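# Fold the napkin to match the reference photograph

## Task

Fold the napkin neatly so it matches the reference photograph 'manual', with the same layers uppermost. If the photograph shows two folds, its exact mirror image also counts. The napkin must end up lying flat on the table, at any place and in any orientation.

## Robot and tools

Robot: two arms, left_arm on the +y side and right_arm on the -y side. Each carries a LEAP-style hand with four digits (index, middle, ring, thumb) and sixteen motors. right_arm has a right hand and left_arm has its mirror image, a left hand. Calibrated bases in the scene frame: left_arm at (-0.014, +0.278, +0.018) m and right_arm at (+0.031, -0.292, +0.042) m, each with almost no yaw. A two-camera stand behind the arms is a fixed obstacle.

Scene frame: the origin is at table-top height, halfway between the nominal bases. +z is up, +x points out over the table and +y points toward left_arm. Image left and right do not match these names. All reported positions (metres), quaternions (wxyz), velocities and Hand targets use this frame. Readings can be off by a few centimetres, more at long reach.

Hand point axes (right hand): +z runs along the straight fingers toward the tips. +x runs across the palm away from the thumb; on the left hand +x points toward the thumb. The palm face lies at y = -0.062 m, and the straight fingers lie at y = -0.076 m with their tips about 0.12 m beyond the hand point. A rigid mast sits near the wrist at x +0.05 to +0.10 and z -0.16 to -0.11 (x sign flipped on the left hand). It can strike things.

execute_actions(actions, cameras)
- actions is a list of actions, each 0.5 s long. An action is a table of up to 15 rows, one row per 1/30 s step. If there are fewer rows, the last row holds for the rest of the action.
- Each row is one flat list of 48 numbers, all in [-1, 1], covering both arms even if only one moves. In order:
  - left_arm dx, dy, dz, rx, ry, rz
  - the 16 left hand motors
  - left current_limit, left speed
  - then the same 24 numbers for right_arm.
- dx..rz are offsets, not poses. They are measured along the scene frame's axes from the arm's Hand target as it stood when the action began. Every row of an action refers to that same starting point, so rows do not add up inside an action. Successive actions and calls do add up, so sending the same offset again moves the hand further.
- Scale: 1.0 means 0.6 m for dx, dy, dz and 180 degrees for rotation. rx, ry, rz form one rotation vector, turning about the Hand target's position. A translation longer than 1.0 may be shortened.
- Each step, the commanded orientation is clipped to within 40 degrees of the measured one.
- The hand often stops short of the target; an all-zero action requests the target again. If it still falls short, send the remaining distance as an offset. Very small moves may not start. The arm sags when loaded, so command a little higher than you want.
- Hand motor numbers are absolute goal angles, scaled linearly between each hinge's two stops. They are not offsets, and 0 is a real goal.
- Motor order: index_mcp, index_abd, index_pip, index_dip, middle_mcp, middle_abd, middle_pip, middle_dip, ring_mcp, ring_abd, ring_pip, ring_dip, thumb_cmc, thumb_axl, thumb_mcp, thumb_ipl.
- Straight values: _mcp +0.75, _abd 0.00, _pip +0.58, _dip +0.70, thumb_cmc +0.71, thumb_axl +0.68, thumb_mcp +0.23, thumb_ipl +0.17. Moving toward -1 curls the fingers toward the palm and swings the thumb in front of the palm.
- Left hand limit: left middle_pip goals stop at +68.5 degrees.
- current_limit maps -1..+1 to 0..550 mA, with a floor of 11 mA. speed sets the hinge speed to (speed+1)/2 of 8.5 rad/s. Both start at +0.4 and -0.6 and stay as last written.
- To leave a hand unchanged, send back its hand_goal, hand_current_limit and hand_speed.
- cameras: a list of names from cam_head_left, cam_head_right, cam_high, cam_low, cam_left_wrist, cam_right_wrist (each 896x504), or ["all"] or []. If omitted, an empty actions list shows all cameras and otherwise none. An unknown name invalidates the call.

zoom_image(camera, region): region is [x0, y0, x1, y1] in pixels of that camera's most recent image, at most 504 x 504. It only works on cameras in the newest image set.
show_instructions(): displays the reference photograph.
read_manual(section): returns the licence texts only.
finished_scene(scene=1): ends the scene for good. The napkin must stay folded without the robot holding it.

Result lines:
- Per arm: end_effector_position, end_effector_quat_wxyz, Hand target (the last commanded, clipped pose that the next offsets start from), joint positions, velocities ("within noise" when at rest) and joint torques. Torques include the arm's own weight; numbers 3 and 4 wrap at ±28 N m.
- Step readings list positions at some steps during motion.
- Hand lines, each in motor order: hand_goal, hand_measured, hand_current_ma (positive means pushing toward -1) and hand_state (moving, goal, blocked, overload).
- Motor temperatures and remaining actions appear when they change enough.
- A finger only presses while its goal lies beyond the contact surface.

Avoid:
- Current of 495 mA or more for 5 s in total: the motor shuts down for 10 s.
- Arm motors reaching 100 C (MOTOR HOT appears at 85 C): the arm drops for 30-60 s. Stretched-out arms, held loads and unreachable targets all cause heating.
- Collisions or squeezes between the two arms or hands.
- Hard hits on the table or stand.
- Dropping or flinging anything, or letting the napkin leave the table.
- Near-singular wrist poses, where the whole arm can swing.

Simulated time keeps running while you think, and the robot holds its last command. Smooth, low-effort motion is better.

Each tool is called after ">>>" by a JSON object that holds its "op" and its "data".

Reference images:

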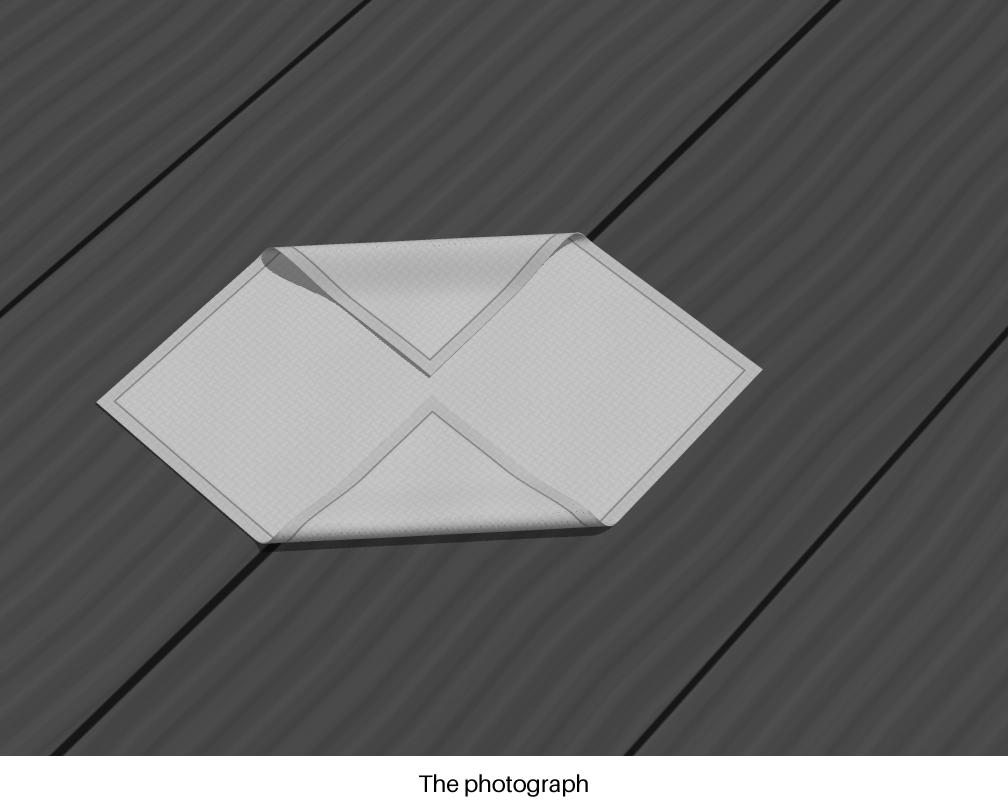

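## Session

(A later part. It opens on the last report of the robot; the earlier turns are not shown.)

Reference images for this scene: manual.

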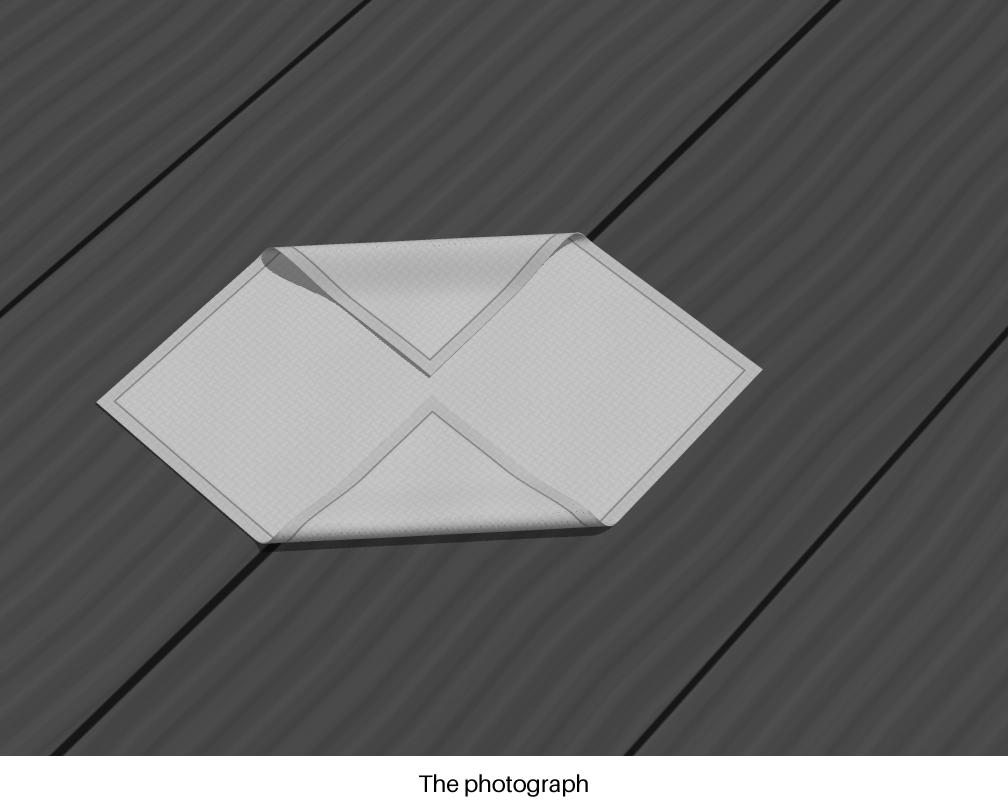

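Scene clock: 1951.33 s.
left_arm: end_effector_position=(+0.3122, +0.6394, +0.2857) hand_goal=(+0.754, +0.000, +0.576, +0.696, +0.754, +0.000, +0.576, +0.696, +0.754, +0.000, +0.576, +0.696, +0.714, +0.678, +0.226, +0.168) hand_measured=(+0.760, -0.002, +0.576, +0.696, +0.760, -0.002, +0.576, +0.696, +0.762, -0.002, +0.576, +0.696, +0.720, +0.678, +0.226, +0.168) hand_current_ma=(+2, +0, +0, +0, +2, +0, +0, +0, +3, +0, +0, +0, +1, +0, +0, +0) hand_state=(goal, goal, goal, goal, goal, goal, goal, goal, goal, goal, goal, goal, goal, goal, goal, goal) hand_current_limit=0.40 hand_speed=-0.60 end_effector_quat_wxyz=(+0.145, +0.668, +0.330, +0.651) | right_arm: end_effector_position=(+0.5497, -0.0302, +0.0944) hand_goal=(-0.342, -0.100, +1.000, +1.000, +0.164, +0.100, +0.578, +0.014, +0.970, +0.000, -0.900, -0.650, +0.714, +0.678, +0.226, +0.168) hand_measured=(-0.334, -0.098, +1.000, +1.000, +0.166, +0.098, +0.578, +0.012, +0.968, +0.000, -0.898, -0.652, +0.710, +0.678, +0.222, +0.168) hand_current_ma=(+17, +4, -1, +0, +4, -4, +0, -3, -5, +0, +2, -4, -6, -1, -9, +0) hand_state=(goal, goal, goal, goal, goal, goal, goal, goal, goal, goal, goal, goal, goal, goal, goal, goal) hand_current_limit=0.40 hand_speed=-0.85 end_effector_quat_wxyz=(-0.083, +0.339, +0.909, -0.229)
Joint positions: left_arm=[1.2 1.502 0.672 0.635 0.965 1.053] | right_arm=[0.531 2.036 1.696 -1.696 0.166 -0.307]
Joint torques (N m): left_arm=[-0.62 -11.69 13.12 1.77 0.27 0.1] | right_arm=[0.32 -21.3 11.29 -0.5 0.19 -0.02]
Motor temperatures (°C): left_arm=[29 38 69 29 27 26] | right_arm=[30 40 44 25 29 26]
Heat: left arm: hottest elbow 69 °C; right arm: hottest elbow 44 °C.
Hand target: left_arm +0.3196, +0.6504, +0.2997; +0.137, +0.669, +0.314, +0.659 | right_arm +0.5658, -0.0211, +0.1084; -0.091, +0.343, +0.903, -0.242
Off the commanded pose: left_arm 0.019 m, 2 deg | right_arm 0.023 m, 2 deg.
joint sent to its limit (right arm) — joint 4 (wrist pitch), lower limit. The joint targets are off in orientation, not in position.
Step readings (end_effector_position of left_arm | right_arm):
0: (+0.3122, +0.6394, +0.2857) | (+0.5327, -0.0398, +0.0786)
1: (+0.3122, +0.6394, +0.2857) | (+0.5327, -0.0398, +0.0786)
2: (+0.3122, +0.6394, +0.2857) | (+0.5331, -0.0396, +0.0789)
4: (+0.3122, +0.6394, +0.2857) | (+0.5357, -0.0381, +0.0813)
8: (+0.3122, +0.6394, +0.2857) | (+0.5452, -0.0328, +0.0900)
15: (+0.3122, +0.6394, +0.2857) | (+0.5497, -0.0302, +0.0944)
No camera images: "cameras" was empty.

>>> {"op": "execute_actions", "data": {"actions": [[[0,0,0,0,0,0,0.754,0,0.576,0.696,0.754,0,0.576,0.696,0.754,0,0.576,0.696,0.714,0.678,0.226,0.168,0.4,-0.6,-0.031,-0.021,-0.057,0,0,0,-0.342,-0.1,1,1,0.164,0.1,0.577,0.0145,0.97,0,-0.9,-0.65,0.714,0.678,0.226,0.168,0.4,-0.85]]], "cameras": ["cam_low"]}}

>>> {"op": "zoom_image", "data": {"camera": "cam_low", "region": [440, 255, 510, 305]}}

Scene clock: 1957.33 s.
left_arm: end_effector_position=(+0.3122, +0.6394, +0.2857) hand_goal=(+0.754, +0.000, +0.576, +0.696, +0.754, +0.000, +0.576, +0.696, +0.754, +0.000, +0.576, +0.696, +0.714, +0.678, +0.226, +0.168) hand_measured=(+0.760, -0.002, +0.576, +0.696, +0.760, -0.002, +0.576, +0.696, +0.762, -0.002, +0.576, +0.696, +0.720, +0.678, +0.226, +0.168) hand_current_ma=(+2, +0, +0, +0, +2, +0, +0, +0, +3, +0, +0, +0, +1, +0, +0, +0) hand_state=(goal, goal, goal, goal, goal, goal, goal, goal, goal, goal, goal, goal, goal, goal, goal, goal) hand_current_limit=0.40 hand_speed=-0.60 end_effector_quat_wxyz=(+0.145, +0.668, +0.330, +0.651) | right_arm: end_effector_position=(+0.5460, -0.0326, +0.0778) hand_goal=(-0.342, -0.100, +1.000, +1.000, +0.164, +0.100, +0.578, +0.014, +0.970, +0.000, -0.900, -0.650, +0.714, +0.678, +0.226, +0.168) hand_measured=(-0.334, -0.098, +1.000, +1.000, +0.166, +0.098, +0.578, +0.012, +0.968, +0.000, -0.898, -0.652, +0.710, +0.678, +0.222, +0.168) hand_current_ma=(+17, +4, -1, +0, +4, -4, +0, -3, -5, +0, +2, -4, -6, -1, -9, +0) hand_state=(goal, goal, goal, goal, goal, goal, goal, goal, goal, goal, goal, goal, goal, goal, goal, goal) hand_current_limit=0.40 hand_speed=-0.85 end_effector_quat_wxyz=(-0.092, +0.338, +0.905, -0.241)
Joint positions: left_arm=[1.2 1.502 0.672 0.635 0.965 1.053] | right_arm=[0.531 2.063 1.691 -1.696 0.166 -0.304]
Joint torques (N m): left_arm=[-0.56 -11.63 13.11 1.78 0.27 0.1] | right_arm=[-0.03 -20.6 7.16 -0.43 0.2 0.09]
Motor temperatures (°C): left_arm=[29 38 69 29 27 26] | right_arm=[30 40 45 25 29 26]
Heat: left arm: hottest elbow 69 °C; right arm: hottest elbow 45 °C.
Hand target: left_arm +0.3196, +0.6504, +0.2997; +0.137, +0.669, +0.314, +0.659 | right_arm +0.5471, -0.0337, +0.0741; -0.091, +0.343, +0.903, -0.242
Off the commanded pose: left_arm 0.019 m, 2 deg | right_arm 0.004 m, 1 deg.
Step readings (end_effector_position of left_arm | right_arm):
0: (+0.3122, +0.6394, +0.2857) | (+0.5497, -0.0302, +0.0944)
1: (+0.3122, +0.6394, +0.2857) | (+0.5497, -0.0302, +0.0944)
2: (+0.3122, +0.6394, +0.2857) | (+0.5497, -0.0303, +0.0941)
4: (+0.3122, +0.6394, +0.2857) | (+0.5496, -0.0303, +0.0931)
8: (+0.3122, +0.6394, +0.2857) | (+0.5489, -0.0308, +0.0871)
15: (+0.3122, +0.6394, +0.2857) | (+0.5462, -0.0325, +0.0781)
Images, in order (width x height): cam_low 896x504.

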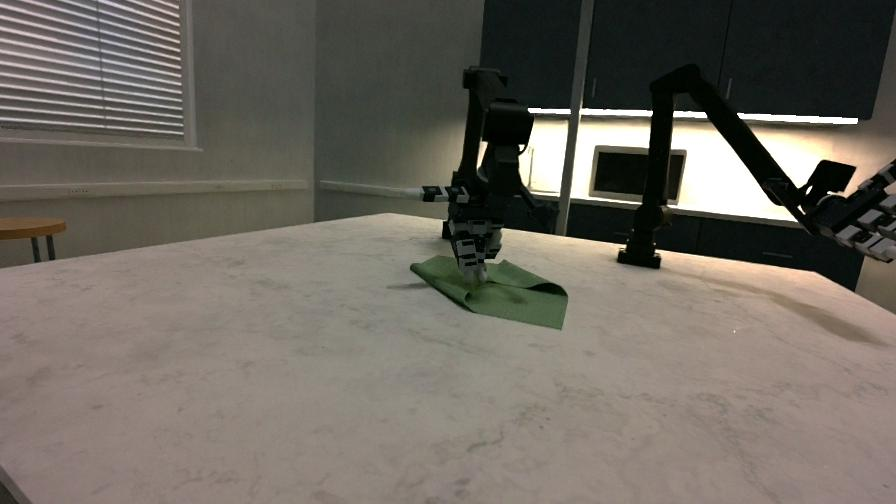

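Scaled by 7.200.

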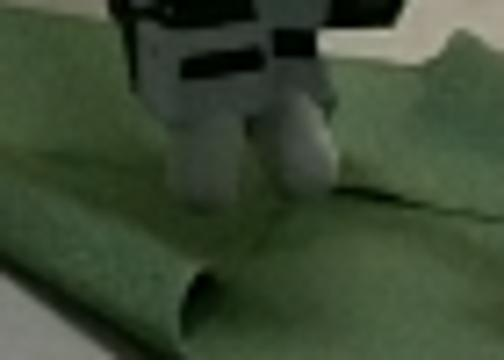

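>>> {"op": "execute_actions", "data": {"actions": [[[0,0,0,0,0,0,0.754,0,0.576,0.696,0.754,0,0.576,0.696,0.754,0,0.576,0.696,0.714,0.678,0.226,0.168,0.4,-0.6,0,0,-0.056,0,0,0,-0.342,-0.1,1,1,0.164,0.1,0.577,0.0145,0.97,0,-0.9,-0.65,0.714,0.678,0.226,0.168,0.5,-0.85]]], "cameras": ["cam_low"]}}

>>> {"op": "zoom_image", "data": {"camera": "cam_low", "region": [440, 255, 510, 305]}}

Scene clock: 1966.03 s.
left_arm: end_effector_position=(+0.3122, +0.6394, +0.2857) hand_goal=(+0.754, +0.000, +0.576, +0.696, +0.754, +0.000, +0.576, +0.696, +0.754, +0.000, +0.576, +0.696, +0.714, +0.678, +0.226, +0.168) hand_measured=(+0.760, -0.002, +0.576, +0.696, +0.760, -0.002, +0.576, +0.696, +0.762, -0.002, +0.576, +0.696, +0.720, +0.678, +0.226, +0.168) hand_current_ma=(+2, +0, +0, +0, +2, +0, +0, +0, +3, +0, +0, +0, +1, +0, +0, +0) hand_state=(goal, goal, goal, goal, goal, goal, goal, goal, goal, goal, goal, goal, goal, goal, goal, goal) hand_current_limit=0.40 hand_speed=-0.60 end_effector_quat_wxyz=(+0.145, +0.668, +0.330, +0.651) | right_arm: end_effector_position=(+0.5487, -0.0324, +0.0622) hand_goal=(-0.342, -0.100, +1.000, +1.000, +0.164, +0.100, +0.578, +0.014, +0.970, +0.000, -0.900, -0.650, +0.714, +0.678, +0.226, +0.168) hand_measured=(-0.362, -0.112, +1.000, +1.000, +0.162, +0.098, +0.576, +0.012, +0.966, +0.000, -0.898, -0.652, +0.710, +0.678, +0.222, +0.168) hand_current_ma=(-61, -24, +0, +0, -6, -4, -4, -4, -6, +0, +2, -4, -7, -1, -10, +0) hand_state=(blocked, goal, goal, goal, goal, goal, goal, goal, goal, goal, goal, goal, goal, goal, goal, goal) hand_current_limit=0.50 hand_speed=-0.85 end_effector_quat_wxyz=(-0.085, +0.342, +0.906, -0.236)
Joint positions: left_arm=[1.2 1.502 0.672 0.635 0.965 1.053] | right_arm=[0.531 2.073 1.665 -1.643 0.169 -0.297]
Joint torques (N m): left_arm=[-0.56 -11.69 13.12 1.78 0.28 0.1] | right_arm=[0.32 -18.96 6.12 0.16 0.09 0.03]
Motor temperatures (°C): left_arm=[29 38 69 29 27 26] | right_arm=[30 39 45 25 29 26]
Heat: left arm: hottest elbow 69 °C; right arm: hottest elbow 45 °C.
Hand target: left_arm +0.3196, +0.6504, +0.2997; +0.137, +0.669, +0.314, +0.659 | right_arm +0.5472, -0.0336, +0.0405; -0.091, +0.343, +0.903, -0.242
Off the commanded pose: left_arm 0.019 m, 2 deg | right_arm 0.022 m, 1 deg.
Step readings (end_effector_position of left_arm | right_arm):
0: (+0.3122, +0.6394, +0.2857) | (+0.5460, -0.0326, +0.0778)
1: (+0.3122, +0.6394, +0.2857) | (+0.5461, -0.0326, +0.0776)
2: (+0.3122, +0.6394, +0.2857) | (+0.5465, -0.0323, +0.0766)
4: (+0.3122, +0.6394, +0.2857) | (+0.5482, -0.0314, +0.0721)
8: (+0.3122, +0.6394, +0.2857) | (+0.5478, -0.0328, +0.0623)
15: (+0.3122, +0.6394, +0.2857) | (+0.5487, -0.0324, +0.0622)
Images, in order (width x height): cam_low 896x504.

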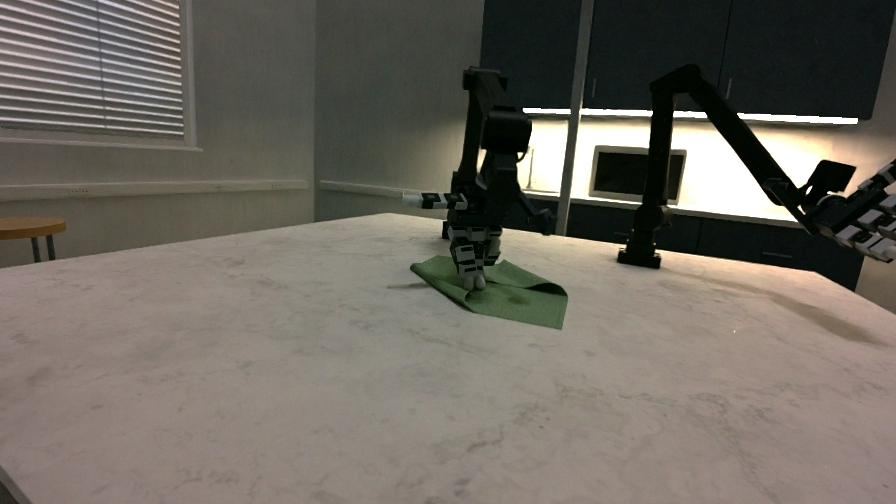

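Scaled by 7.200.

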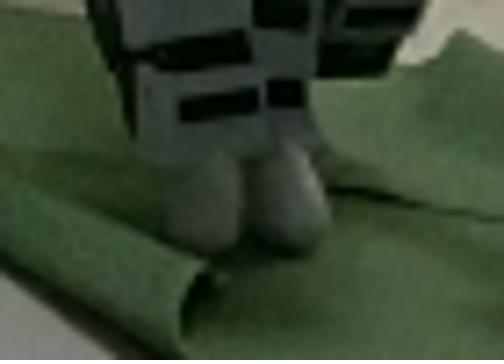

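>>> {"op": "execute_actions", "data": {"actions": [[[0,0,0,0,0,0,0.754,0,0.576,0.696,0.754,0,0.576,0.696,0.754,0,0.576,0.696,0.714,0.678,0.226,0.168,0.4,-0.6,0,0,0,0,0,0,-0.335,-0.02,0.985,0.95,0.164,0.1,0.577,0.0145,0.97,0,-0.9,-0.65,0.714,0.678,0.226,0.168,0.6,-0.92]],[[0,0,0,0,0,0,0.754,0,0.576,0.696,0.754,0,0.576,0.696,0.754,0,0.576,0.696,0.714,0.678,0.226,0.168,0.4,-0.6,0,0,0,0,0,0,-0.328,0.06,0.97,0.9,0.164,0.1,0.577,0.0145,0.97,0,-0.9,-0.65,0.714,0.678,0.226,0.168,0.6,-0.92]]], "cameras": ["cam_low"]}}

>>> {"op": "zoom_image", "data": {"camera": "cam_low", "region": [440, 255, 510, 305]}}

Scene clock: 1975.20 s.
left_arm: end_effector_position=(+0.3122, +0.6394, +0.2857) hand_goal=(+0.754, +0.000, +0.576, +0.696, +0.754, +0.000, +0.576, +0.696, +0.754, +0.000, +0.576, +0.696, +0.714, +0.678, +0.226, +0.168) hand_measured=(+0.760, -0.002, +0.576, +0.696, +0.760, -0.002, +0.576, +0.696, +0.762, -0.002, +0.576, +0.696, +0.720, +0.678, +0.226, +0.168) hand_current_ma=(+2, +0, +0, +0, +2, +0, +0, +0, +3, +0, +0, +0, +1, +0, +0, +0) hand_state=(goal, goal, goal, goal, goal, goal, goal, goal, goal, goal, goal, goal, goal, goal, goal, goal) hand_current_limit=0.40 hand_speed=-0.60 end_effector_quat_wxyz=(+0.145, +0.668, +0.330, +0.651) | right_arm: end_effector_position=(+0.5486, -0.0322, +0.0621) hand_goal=(-0.328, +0.060, +0.970, +0.900, +0.164, +0.100, +0.578, +0.014, +0.970, +0.000, -0.900, -0.650, +0.714, +0.678, +0.226, +0.168) hand_measured=(-0.360, -0.020, +0.986, +0.924, +0.160, +0.102, +0.576, +0.012, +0.966, +0.000, -0.898, -0.652, +0.710, +0.678, +0.222, +0.168) hand_current_ma=(-104, -250, +44, +67, -7, +3, -4, -4, -6, +0, +2, -4, -7, -1, -10, +0) hand_state=(blocked, blocked, goal, blocked, goal, goal, goal, goal, goal, goal, goal, goal, goal, goal, goal, goal) hand_current_limit=0.60 hand_speed=-0.92 end_effector_quat_wxyz=(-0.085, +0.342, +0.906, -0.235)
Joint positions: left_arm=[1.2 1.502 0.672 0.635 0.965 1.053] | right_arm=[0.531 2.073 1.665 -1.643 0.167 -0.297]
Joint torques (N m): left_arm=[-0.62 -11.63 13.12 1.77 0.27 0.1] | right_arm=[0.44 -19.08 6.26 0.06 0.11 0.04]
Motor temperatures (°C): left_arm=[29 38 69 29 27 26] | right_arm=[30 39 43 25 29 26]
Heat: left arm: hottest elbow 69 °C; right arm: hottest elbow 43 °C.
Hand target: left_arm +0.3196, +0.6504, +0.2997; +0.137, +0.669, +0.314, +0.659 | right_arm +0.5472, -0.0336, +0.0405; -0.091, +0.343, +0.903, -0.242
Off the commanded pose: left_arm 0.019 m, 2 deg | right_arm 0.022 m, 1 deg.
Step readings (end_effector_position of left_arm | right_arm):
0: (+0.3122, +0.6394, +0.2857) | (+0.5487, -0.0324, +0.0622)
1: (+0.3122, +0.6394, +0.2857) | (+0.5487, -0.0324, +0.0622)
2: (+0.3122, +0.6394, +0.2857) | (+0.5487, -0.0324, +0.0622)
4: (+0.3122, +0.6394, +0.2857) | (+0.5487, -0.0324, +0.0622)
8: (+0.3122, +0.6394, +0.2857) | (+0.5487, -0.0324, +0.0622)
15: (+0.3122, +0.6394, +0.2857) | (+0.5487, -0.0324, +0.0622)
16: (+0.3122, +0.6394, +0.2857) | (+0.5487, -0.0324, +0.0622)
17: (+0.3122, +0.6394, +0.2857) | (+0.5487, -0.0324, +0.0622)
19: (+0.3122, +0.6394, +0.2857) | (+0.5487, -0.0324, +0.0622)
23: (+0.3122, +0.6394, +0.2857) | (+0.5487, -0.0323, +0.0621)
30: (+0.3122, +0.6394, +0.2857) | (+0.5486, -0.0322, +0.0621)
Images, in order (width x height): cam_low 896x504.

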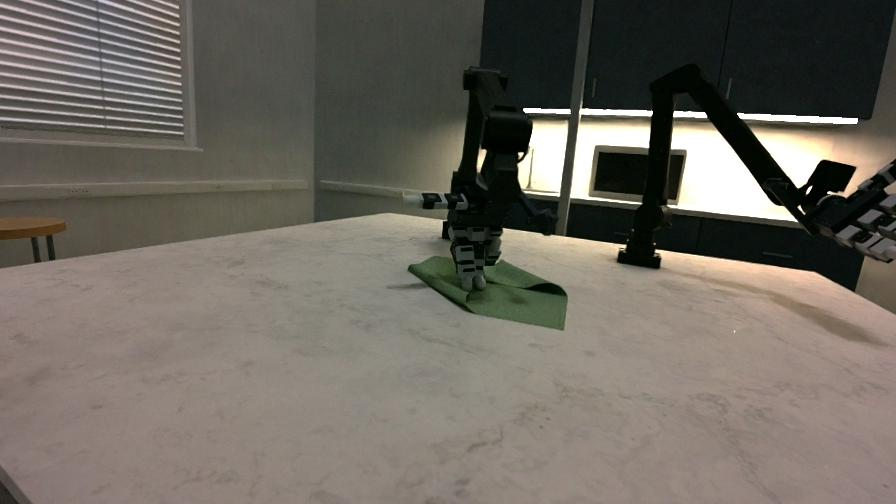

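Scaled by 7.200.

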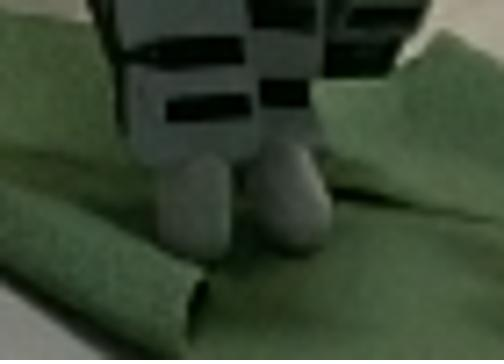

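>>> {"op": "execute_actions", "data": {"actions": [[[0,0,0,0,0,0,0.754,0,0.576,0.696,0.754,0,0.576,0.696,0.754,0,0.576,0.696,0.714,0.678,0.226,0.168,0.4,-0.6,0,0,0,0,0,0,-0.328,0.14,0.97,0.9,0.164,0.1,0.577,0.0145,0.97,0,-0.9,-0.65,0.714,0.678,0.226,0.168,0.6,-0.92]]], "cameras": ["cam_low"]}}

>>> {"op": "zoom_image", "data": {"camera": "cam_low", "region": [440, 255, 510, 305]}}

Scene clock: 1984.00 s.
left_arm: end_effector_position=(+0.3122, +0.6394, +0.2857) hand_goal=(+0.754, +0.000, +0.576, +0.696, +0.754, +0.000, +0.576, +0.696, +0.754, +0.000, +0.576, +0.696, +0.714, +0.678, +0.226, +0.168) hand_measured=(+0.760, -0.002, +0.576, +0.696, +0.760, -0.002, +0.576, +0.696, +0.762, -0.002, +0.576, +0.696, +0.720, +0.678, +0.226, +0.168) hand_current_ma=(+2, +0, +0, +0, +2, +0, +0, +0, +3, +0, +0, +0, +1, +0, +0, +0) hand_state=(goal, goal, goal, goal, goal, goal, goal, goal, goal, goal, goal, goal, goal, goal, goal, goal) hand_current_limit=0.40 hand_speed=-0.60 end_effector_quat_wxyz=(+0.145, +0.668, +0.330, +0.651) | right_arm: end_effector_position=(+0.5493, -0.0317, +0.0620) hand_goal=(-0.328, +0.140, +0.970, +0.900, +0.164, +0.100, +0.578, +0.014, +0.970, +0.000, -0.900, -0.650, +0.714, +0.678, +0.226, +0.168) hand_measured=(-0.360, +0.054, +0.976, +0.914, +0.158, +0.112, +0.574, +0.012, +0.966, +0.000, -0.898, -0.652, +0.710, +0.678, +0.222, +0.168) hand_current_ma=(-104, -269, +13, +34, -12, +24, -7, -4, -6, +0, +2, -4, -7, -1, -10, +0) hand_state=(blocked, blocked, goal, goal, goal, goal, goal, goal, goal, goal, goal, goal, goal, goal, goal, goal) hand_current_limit=0.60 hand_speed=-0.92 end_effector_quat_wxyz=(-0.085, +0.343, +0.906, -0.234)
Joint positions: left_arm=[1.2 1.502 0.672 0.635 0.965 1.053] | right_arm=[0.531 2.073 1.665 -1.639 0.167 -0.297]
Joint torques (N m): left_arm=[-0.62 -11.69 13.12 1.77 0.27 0.1] | right_arm=[0.26 -19.08 6.23 0.13 0.12 0.03]
Motor temperatures (°C): left_arm=[29 38 69 29 27 26] | right_arm=[30 39 42 25 29 26]
Heat: left arm: hottest elbow 69 °C; right arm: hottest elbow 42 °C.
Hand target: left_arm +0.3196, +0.6504, +0.2997; +0.137, +0.669, +0.314, +0.659 | right_arm +0.5473, -0.0336, +0.0405; -0.091, +0.343, +0.903, -0.242
Off the commanded pose: left_arm 0.019 m, 2 deg | right_arm 0.022 m, 1 deg.
Step readings (end_effector_position of left_arm | right_arm):
0: (+0.3122, +0.6394, +0.2857) | (+0.5486, -0.0322, +0.0621)
1: (+0.3122, +0.6394, +0.2857) | (+0.5486, -0.0322, +0.0621)
2: (+0.3122, +0.6394, +0.2857) | (+0.5486, -0.0322, +0.0621)
4: (+0.3122, +0.6394, +0.2857) | (+0.5487, -0.0320, +0.0621)
8: (+0.3122, +0.6394, +0.2857) | (+0.5491, -0.0318, +0.0620)
15: (+0.3122, +0.6394, +0.2857) | (+0.5493, -0.0317, +0.0620)
Images, in order (width x height): cam_low 896x504.

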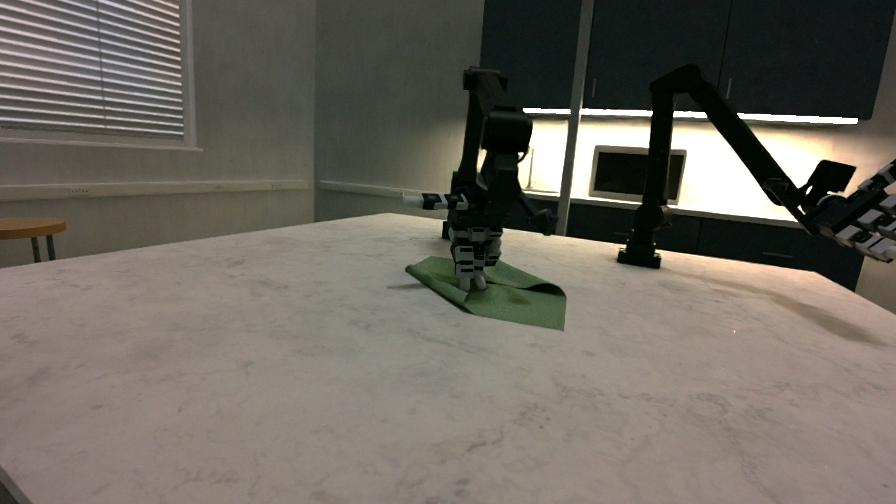

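Scaled by 7.200.

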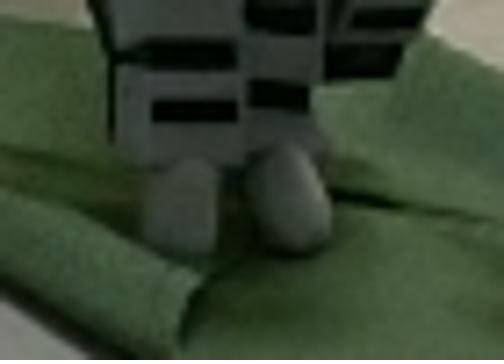

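>>> {"op": "execute_actions", "data": {"actions": [[[0,0,0,0,0,0,0.754,0,0.576,0.696,0.754,0,0.576,0.696,0.754,0,0.576,0.696,0.714,0.678,0.226,0.168,0.4,-0.6,0,0,0,0,0,0,-0.328,0.22,0.97,0.9,0.164,0.1,0.577,0.0145,0.97,0,-0.9,-0.65,0.714,0.678,0.226,0.168,0.6,-0.92]]], "cameras": ["cam_low"]}}

>>> {"op": "zoom_image", "data": {"camera": "cam_low", "region": [440, 255, 510, 305]}}

Scene clock: 1993.00 s.
left_arm: end_effector_position=(+0.3122, +0.6394, +0.2857) hand_goal=(+0.754, +0.000, +0.576, +0.696, +0.754, +0.000, +0.576, +0.696, +0.754, +0.000, +0.576, +0.696, +0.714, +0.678, +0.226, +0.168) hand_measured=(+0.760, -0.002, +0.576, +0.696, +0.760, -0.002, +0.576, +0.696, +0.762, -0.002, +0.576, +0.696, +0.720, +0.678, +0.226, +0.168) hand_current_ma=(+2, +0, +0, +0, +2, +0, +0, +0, +3, +0, +0, +0, +1, +0, +0, +0) hand_state=(goal, goal, goal, goal, goal, goal, goal, goal, goal, goal, goal, goal, goal, goal, goal, goal) hand_current_limit=0.40 hand_speed=-0.60 end_effector_quat_wxyz=(+0.145, +0.668, +0.330, +0.651) | right_arm: end_effector_position=(+0.5503, -0.0309, +0.0618) hand_goal=(-0.328, +0.220, +0.970, +0.900, +0.164, +0.100, +0.578, +0.014, +0.970, +0.000, -0.900, -0.650, +0.714, +0.678, +0.226, +0.168) hand_measured=(-0.356, +0.172, +0.968, +0.902, +0.158, +0.118, +0.572, +0.008, +0.966, +0.000, -0.898, -0.652, +0.710, +0.678, +0.222, +0.168) hand_current_ma=(-85, -136, -2, +5, -14, +39, -11, -12, -6, +0, +2, -4, -7, -1, -10, +0) hand_state=(blocked, blocked, goal, goal, goal, goal, goal, goal, goal, goal, goal, goal, goal, goal, goal, goal) hand_current_limit=0.60 hand_speed=-0.92 end_effector_quat_wxyz=(-0.083, +0.343, +0.906, -0.232)
Joint positions: left_arm=[1.2 1.502 0.672 0.635 0.965 1.053] | right_arm=[0.531 2.073 1.665 -1.634 0.166 -0.297]
Joint torques (N m): left_arm=[-0.56 -11.69 13.12 1.78 0.27 0.1] | right_arm=[-0.15 -19.25 6.17 0.05 0.17 -0.03]
Motor temperatures (°C): left_arm=[29 38 70 29 27 26] | right_arm=[30 39 41 25 29 26]
Heat: left arm: hottest elbow 70 °C; right arm: hottest elbow 41 °C.
Hand target: left_arm +0.3196, +0.6504, +0.2997; +0.137, +0.669, +0.314, +0.659 | right_arm +0.5472, -0.0336, +0.0405; -0.091, +0.343, +0.903, -0.242
Off the commanded pose: left_arm 0.019 m, 2 deg | right_arm 0.022 m, 2 deg.
Step readings (end_effector_position of left_arm | right_arm):
0: (+0.3122, +0.6394, +0.2857) | (+0.5493, -0.0317, +0.0620)
1: (+0.3122, +0.6394, +0.2857) | (+0.5493, -0.0317, +0.0620)
2: (+0.3122, +0.6394, +0.2857) | (+0.5493, -0.0316, +0.0620)
4: (+0.3122, +0.6394, +0.2857) | (+0.5492, -0.0316, +0.0620)
8: (+0.3122, +0.6394, +0.2857) | (+0.5499, -0.0312, +0.0619)
15: (+0.3122, +0.6394, +0.2857) | (+0.5503, -0.0309, +0.0618)
Images, in order (width x height): cam_low 896x504.

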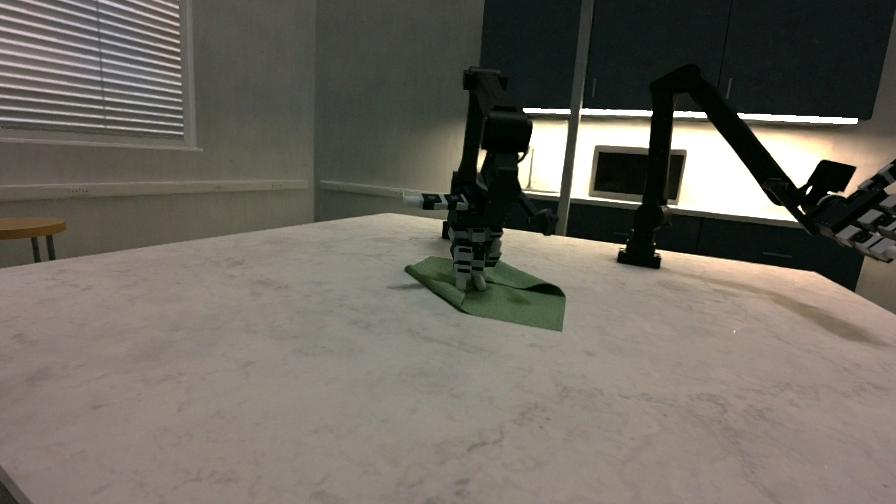

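Scaled by 7.200.

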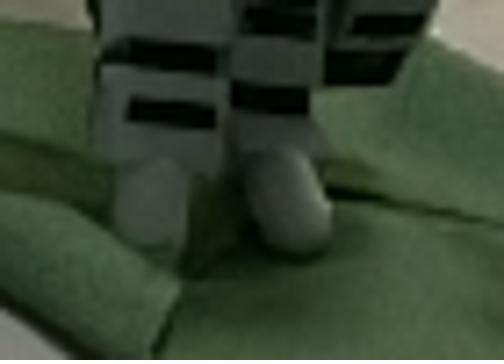

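>>> {"op": "execute_actions", "data": {"actions": [[[0,0,0,0,0,0,0.754,0,0.576,0.696,0.754,0,0.576,0.696,0.754,0,0.576,0.696,0.714,0.678,0.226,0.168,0.4,-0.6,0.035,0.02,0.11,0,0,0,-0.328,0.22,0.97,0.9,0.164,0.1,0.577,0.0145,0.97,0,-0.9,-0.65,0.714,0.678,0.226,0.168,0.4,-0.92]],[[0,0,0,0,0,0,0.754,0,0.576,0.696,0.754,0,0.576,0.696,0.754,0,0.576,0.696,0.714,0.678,0.226,0.168,0.4,-0.6,0,0,0.09,0,0,0,-0.342,0.05,1,1,0.164,-0.05,0.577,0.0145,0.97,0,-0.9,-0.65,0.714,0.678,0.226,0.168,0.4,-0.85]],[[0,0,0,0,0,0,0.754,0,0.576,0.696,0.754,0,0.576,0.696,0.754,0,0.576,0.696,0.714,0.678,0.226,0.168,0.4,-0.6,-0.07,-0.2,0.04,0,0,0,-0.342,0.05,1,1,0.164,-0.05,0.577,0.0145,0.97,0,-0.9,-0.65,0.714,0.678,0.226,0.168,0.4,-0.85]],[[0,0,0,0,0,0,0.754,0,0.576,0.696,0.754,0,0.576,0.696,0.754,0,0.576,0.696,0.714,0.678,0.226,0.168,0.4,-0.6,-0.06,-0.24,0.0,0,0,0,-0.342,0.05,1,1,0.164,-0.05,0.577,0.0145,0.97,0,-0.9,-0.65,0.714,0.678,0.226,0.168,0.4,-0.85]]], "cameras": ["cam_head_left","cam_low","cam_high"]}}

>>> {"op": "zoom_image", "data": {"camera": "cam_head_left", "region": [410, 220, 610, 390]}}

>>> {"op": "zoom_image", "data": {"camera": "cam_head_left", "region": [475, 260, 545, 330]}}

>>> {"op": "zoom_image", "data": {"camera": "cam_low", "region": [400, 240, 580, 335]}}

Scene clock: 2007.50 s.
left_arm: end_effector_position=(+0.3122, +0.6394, +0.2857) hand_goal=(+0.754, +0.000, +0.576, +0.696, +0.754, +0.000, +0.576, +0.696, +0.754, +0.000, +0.576, +0.696, +0.714, +0.678, +0.226, +0.168) hand_measured=(+0.760, -0.002, +0.576, +0.696, +0.760, -0.002, +0.576, +0.696, +0.762, -0.002, +0.576, +0.696, +0.720, +0.678, +0.226, +0.168) hand_current_ma=(+2, +0, +0, +0, +2, +0, +0, +0, +3, +0, +0, +0, +1, +0, +0, +0) hand_state=(goal, goal, goal, goal, goal, goal, goal, goal, goal, goal, goal, goal, goal, goal, goal, goal) hand_current_limit=0.40 hand_speed=-0.60 end_effector_quat_wxyz=(+0.145, +0.668, +0.330, +0.651) | right_arm: end_effector_position=(+0.4919, -0.2873, +0.1781) hand_goal=(-0.342, +0.050, +1.000, +1.000, +0.164, -0.050, +0.578, +0.014, +0.970, +0.000, -0.900, -0.650, +0.714, +0.678, +0.226, +0.168) hand_measured=(-0.336, +0.052, +0.998, +0.998, +0.164, -0.048, +0.576, +0.012, +0.966, +0.000, -0.898, -0.652, +0.710, +0.678, +0.222, +0.168) hand_current_ma=(+12, +3, -3, -5, +1, +4, -3, -4, -7, +0, +2, -4, -8, -1, -10, +0) hand_state=(goal, goal, goal, goal, goal, goal, goal, goal, goal, goal, goal, goal, goal, goal, goal, goal) hand_current_limit=0.40 hand_speed=-0.85 end_effector_quat_wxyz=(-0.095, +0.347, +0.900, -0.245)
Joint positions: left_arm=[1.2 1.502 0.672 0.635 0.965 1.053] | right_arm=[0.089 1.646 1.364 -1.691 0.359 -0.692]
Joint torques (N m): left_arm=[-0.56 -11.63 13.12 1.78 0.27 0.09] | right_arm=[0.38 -17.2 7.51 -0.42 0.28 -0.1]
Motor temperatures (°C): left_arm=[29 38 70 29 27 26] | right_arm=[30 39 41 25 29 26]
Heat: left arm: hottest elbow 70 °C; right arm: hottest elbow 41 °C.
Hand target: left_arm +0.3196, +0.6504, +0.2997; +0.137, +0.669, +0.314, +0.659 | right_arm +0.4901, -0.2855, +0.1845; -0.091, +0.343, +0.903, -0.242
Off the commanded pose: left_arm 0.019 m, 2 deg | right_arm 0.007 m, 1 deg.
Step readings (end_effector_position of left_arm | right_arm):
0: (+0.3122, +0.6394, +0.2857) | (+0.5503, -0.0309, +0.0618)
1: (+0.3122, +0.6394, +0.2857) | (+0.5503, -0.0309, +0.0618)
2: (+0.3122, +0.6394, +0.2857) | (+0.5499, -0.0312, +0.0619)
4: (+0.3122, +0.6394, +0.2857) | (+0.5483, -0.0321, +0.0635)
8: (+0.3122, +0.6394, +0.2857) | (+0.5474, -0.0326, +0.0692)
15: (+0.3122, +0.6394, +0.2857) | (+0.5513, -0.0304, +0.0764)
16: (+0.3122, +0.6394, +0.2857) | (+0.5514, -0.0304, +0.0770)
17: (+0.3122, +0.6394, +0.2857) | (+0.5516, -0.0302, +0.0785)
19: (+0.3122, +0.6394, +0.2857) | (+0.5524, -0.0296, +0.0853)
23: (+0.3122, +0.6394, +0.2857) | (+0.5556, -0.0276, +0.1141)
30: (+0.3122, +0.6394, +0.2857) | (+0.5568, -0.0267, +0.1487)
31: (+0.3122, +0.6394, +0.2857) | (+0.5571, -0.0273, +0.1487)
32: (+0.3122, +0.6394, +0.2857) | (+0.5563, -0.0300, +0.1476)
34: (+0.3122, +0.6394, +0.2857) | (+0.5476, -0.0473, +0.1442)
38: (+0.3122, +0.6394, +0.2857) | (+0.5333, -0.1054, +0.1487)
45: (+0.3122, +0.6394, +0.2857) | (+0.5366, -0.1540, +0.1805)
46: (+0.3122, +0.6394, +0.2857) | (+0.5354, -0.1538, +0.1827)
47: (+0.3122, +0.6394, +0.2857) | (+0.5329, -0.1578, +0.1830)
49: (+0.3122, +0.6394, +0.2857) | (+0.5197, -0.1751, +0.1785)
53: (+0.3122, +0.6394, +0.2857) | (+0.5006, -0.2443, +0.1694)
60: (+0.3122, +0.6394, +0.2857) | (+0.4939, -0.3003, +0.1751)
Images, in order (width x height): cam_head_left 896x504, cam_high 896x504, cam_low 896x504.

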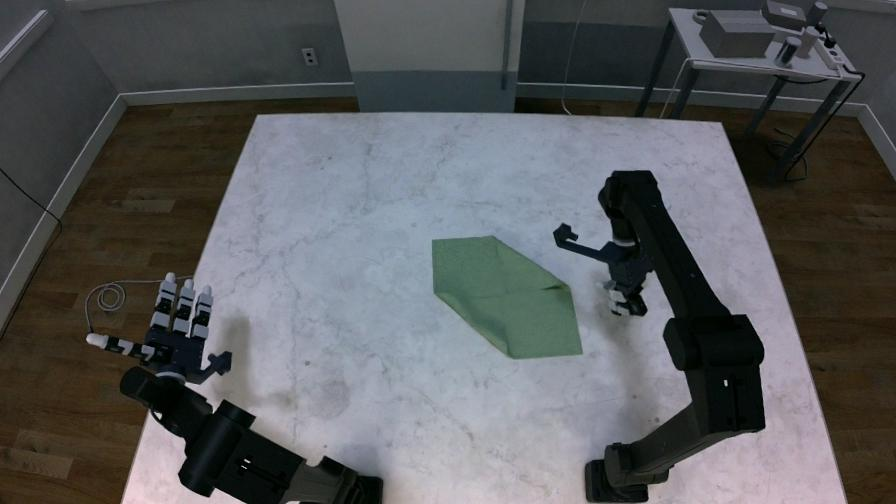

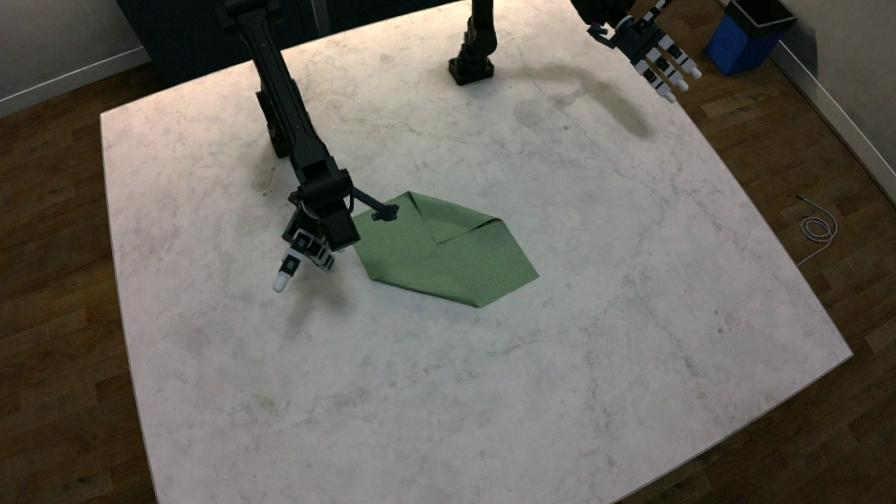

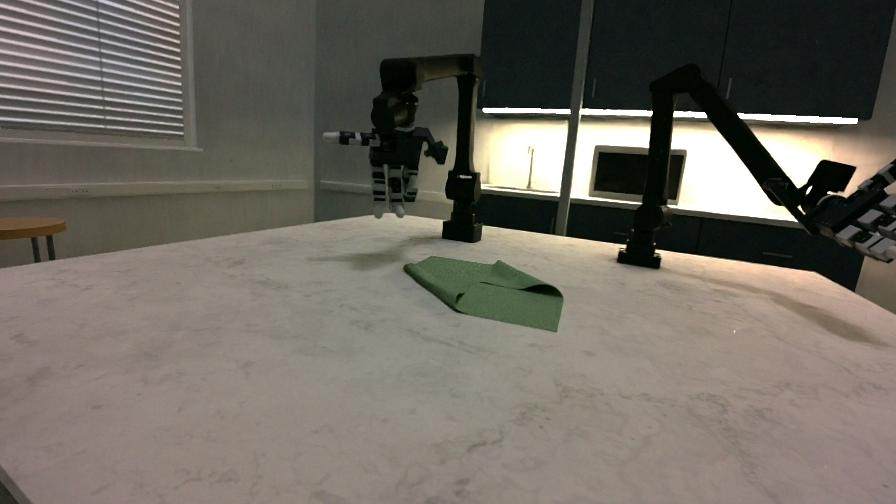

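Scaled by 2.520.

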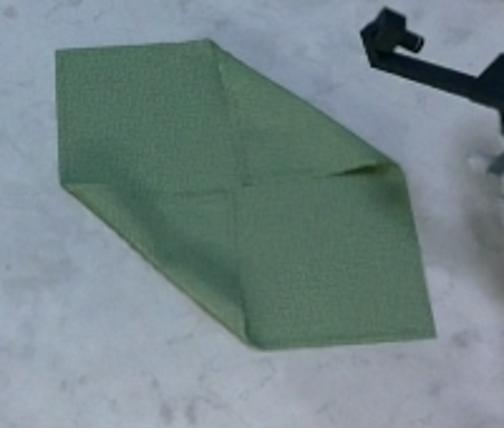

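Scaled by 7.200.

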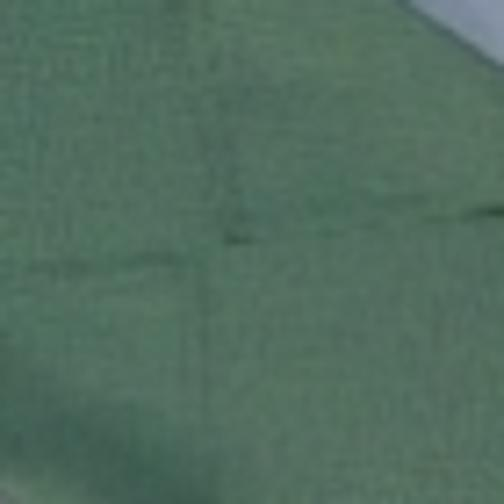

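Scaled by 2.800.

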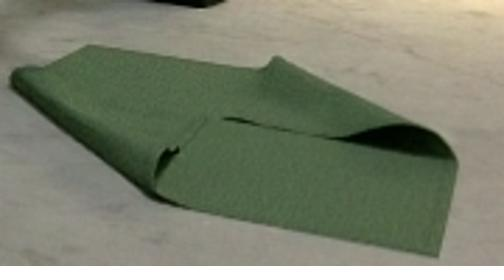

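Both corners measure within about 1 cm of where the photograph puts them, the flaps lie flat, and both arms are clear of the napkin.

>>> {"op": "finished_scene", "data": {}}

The scene is finished: the task was done.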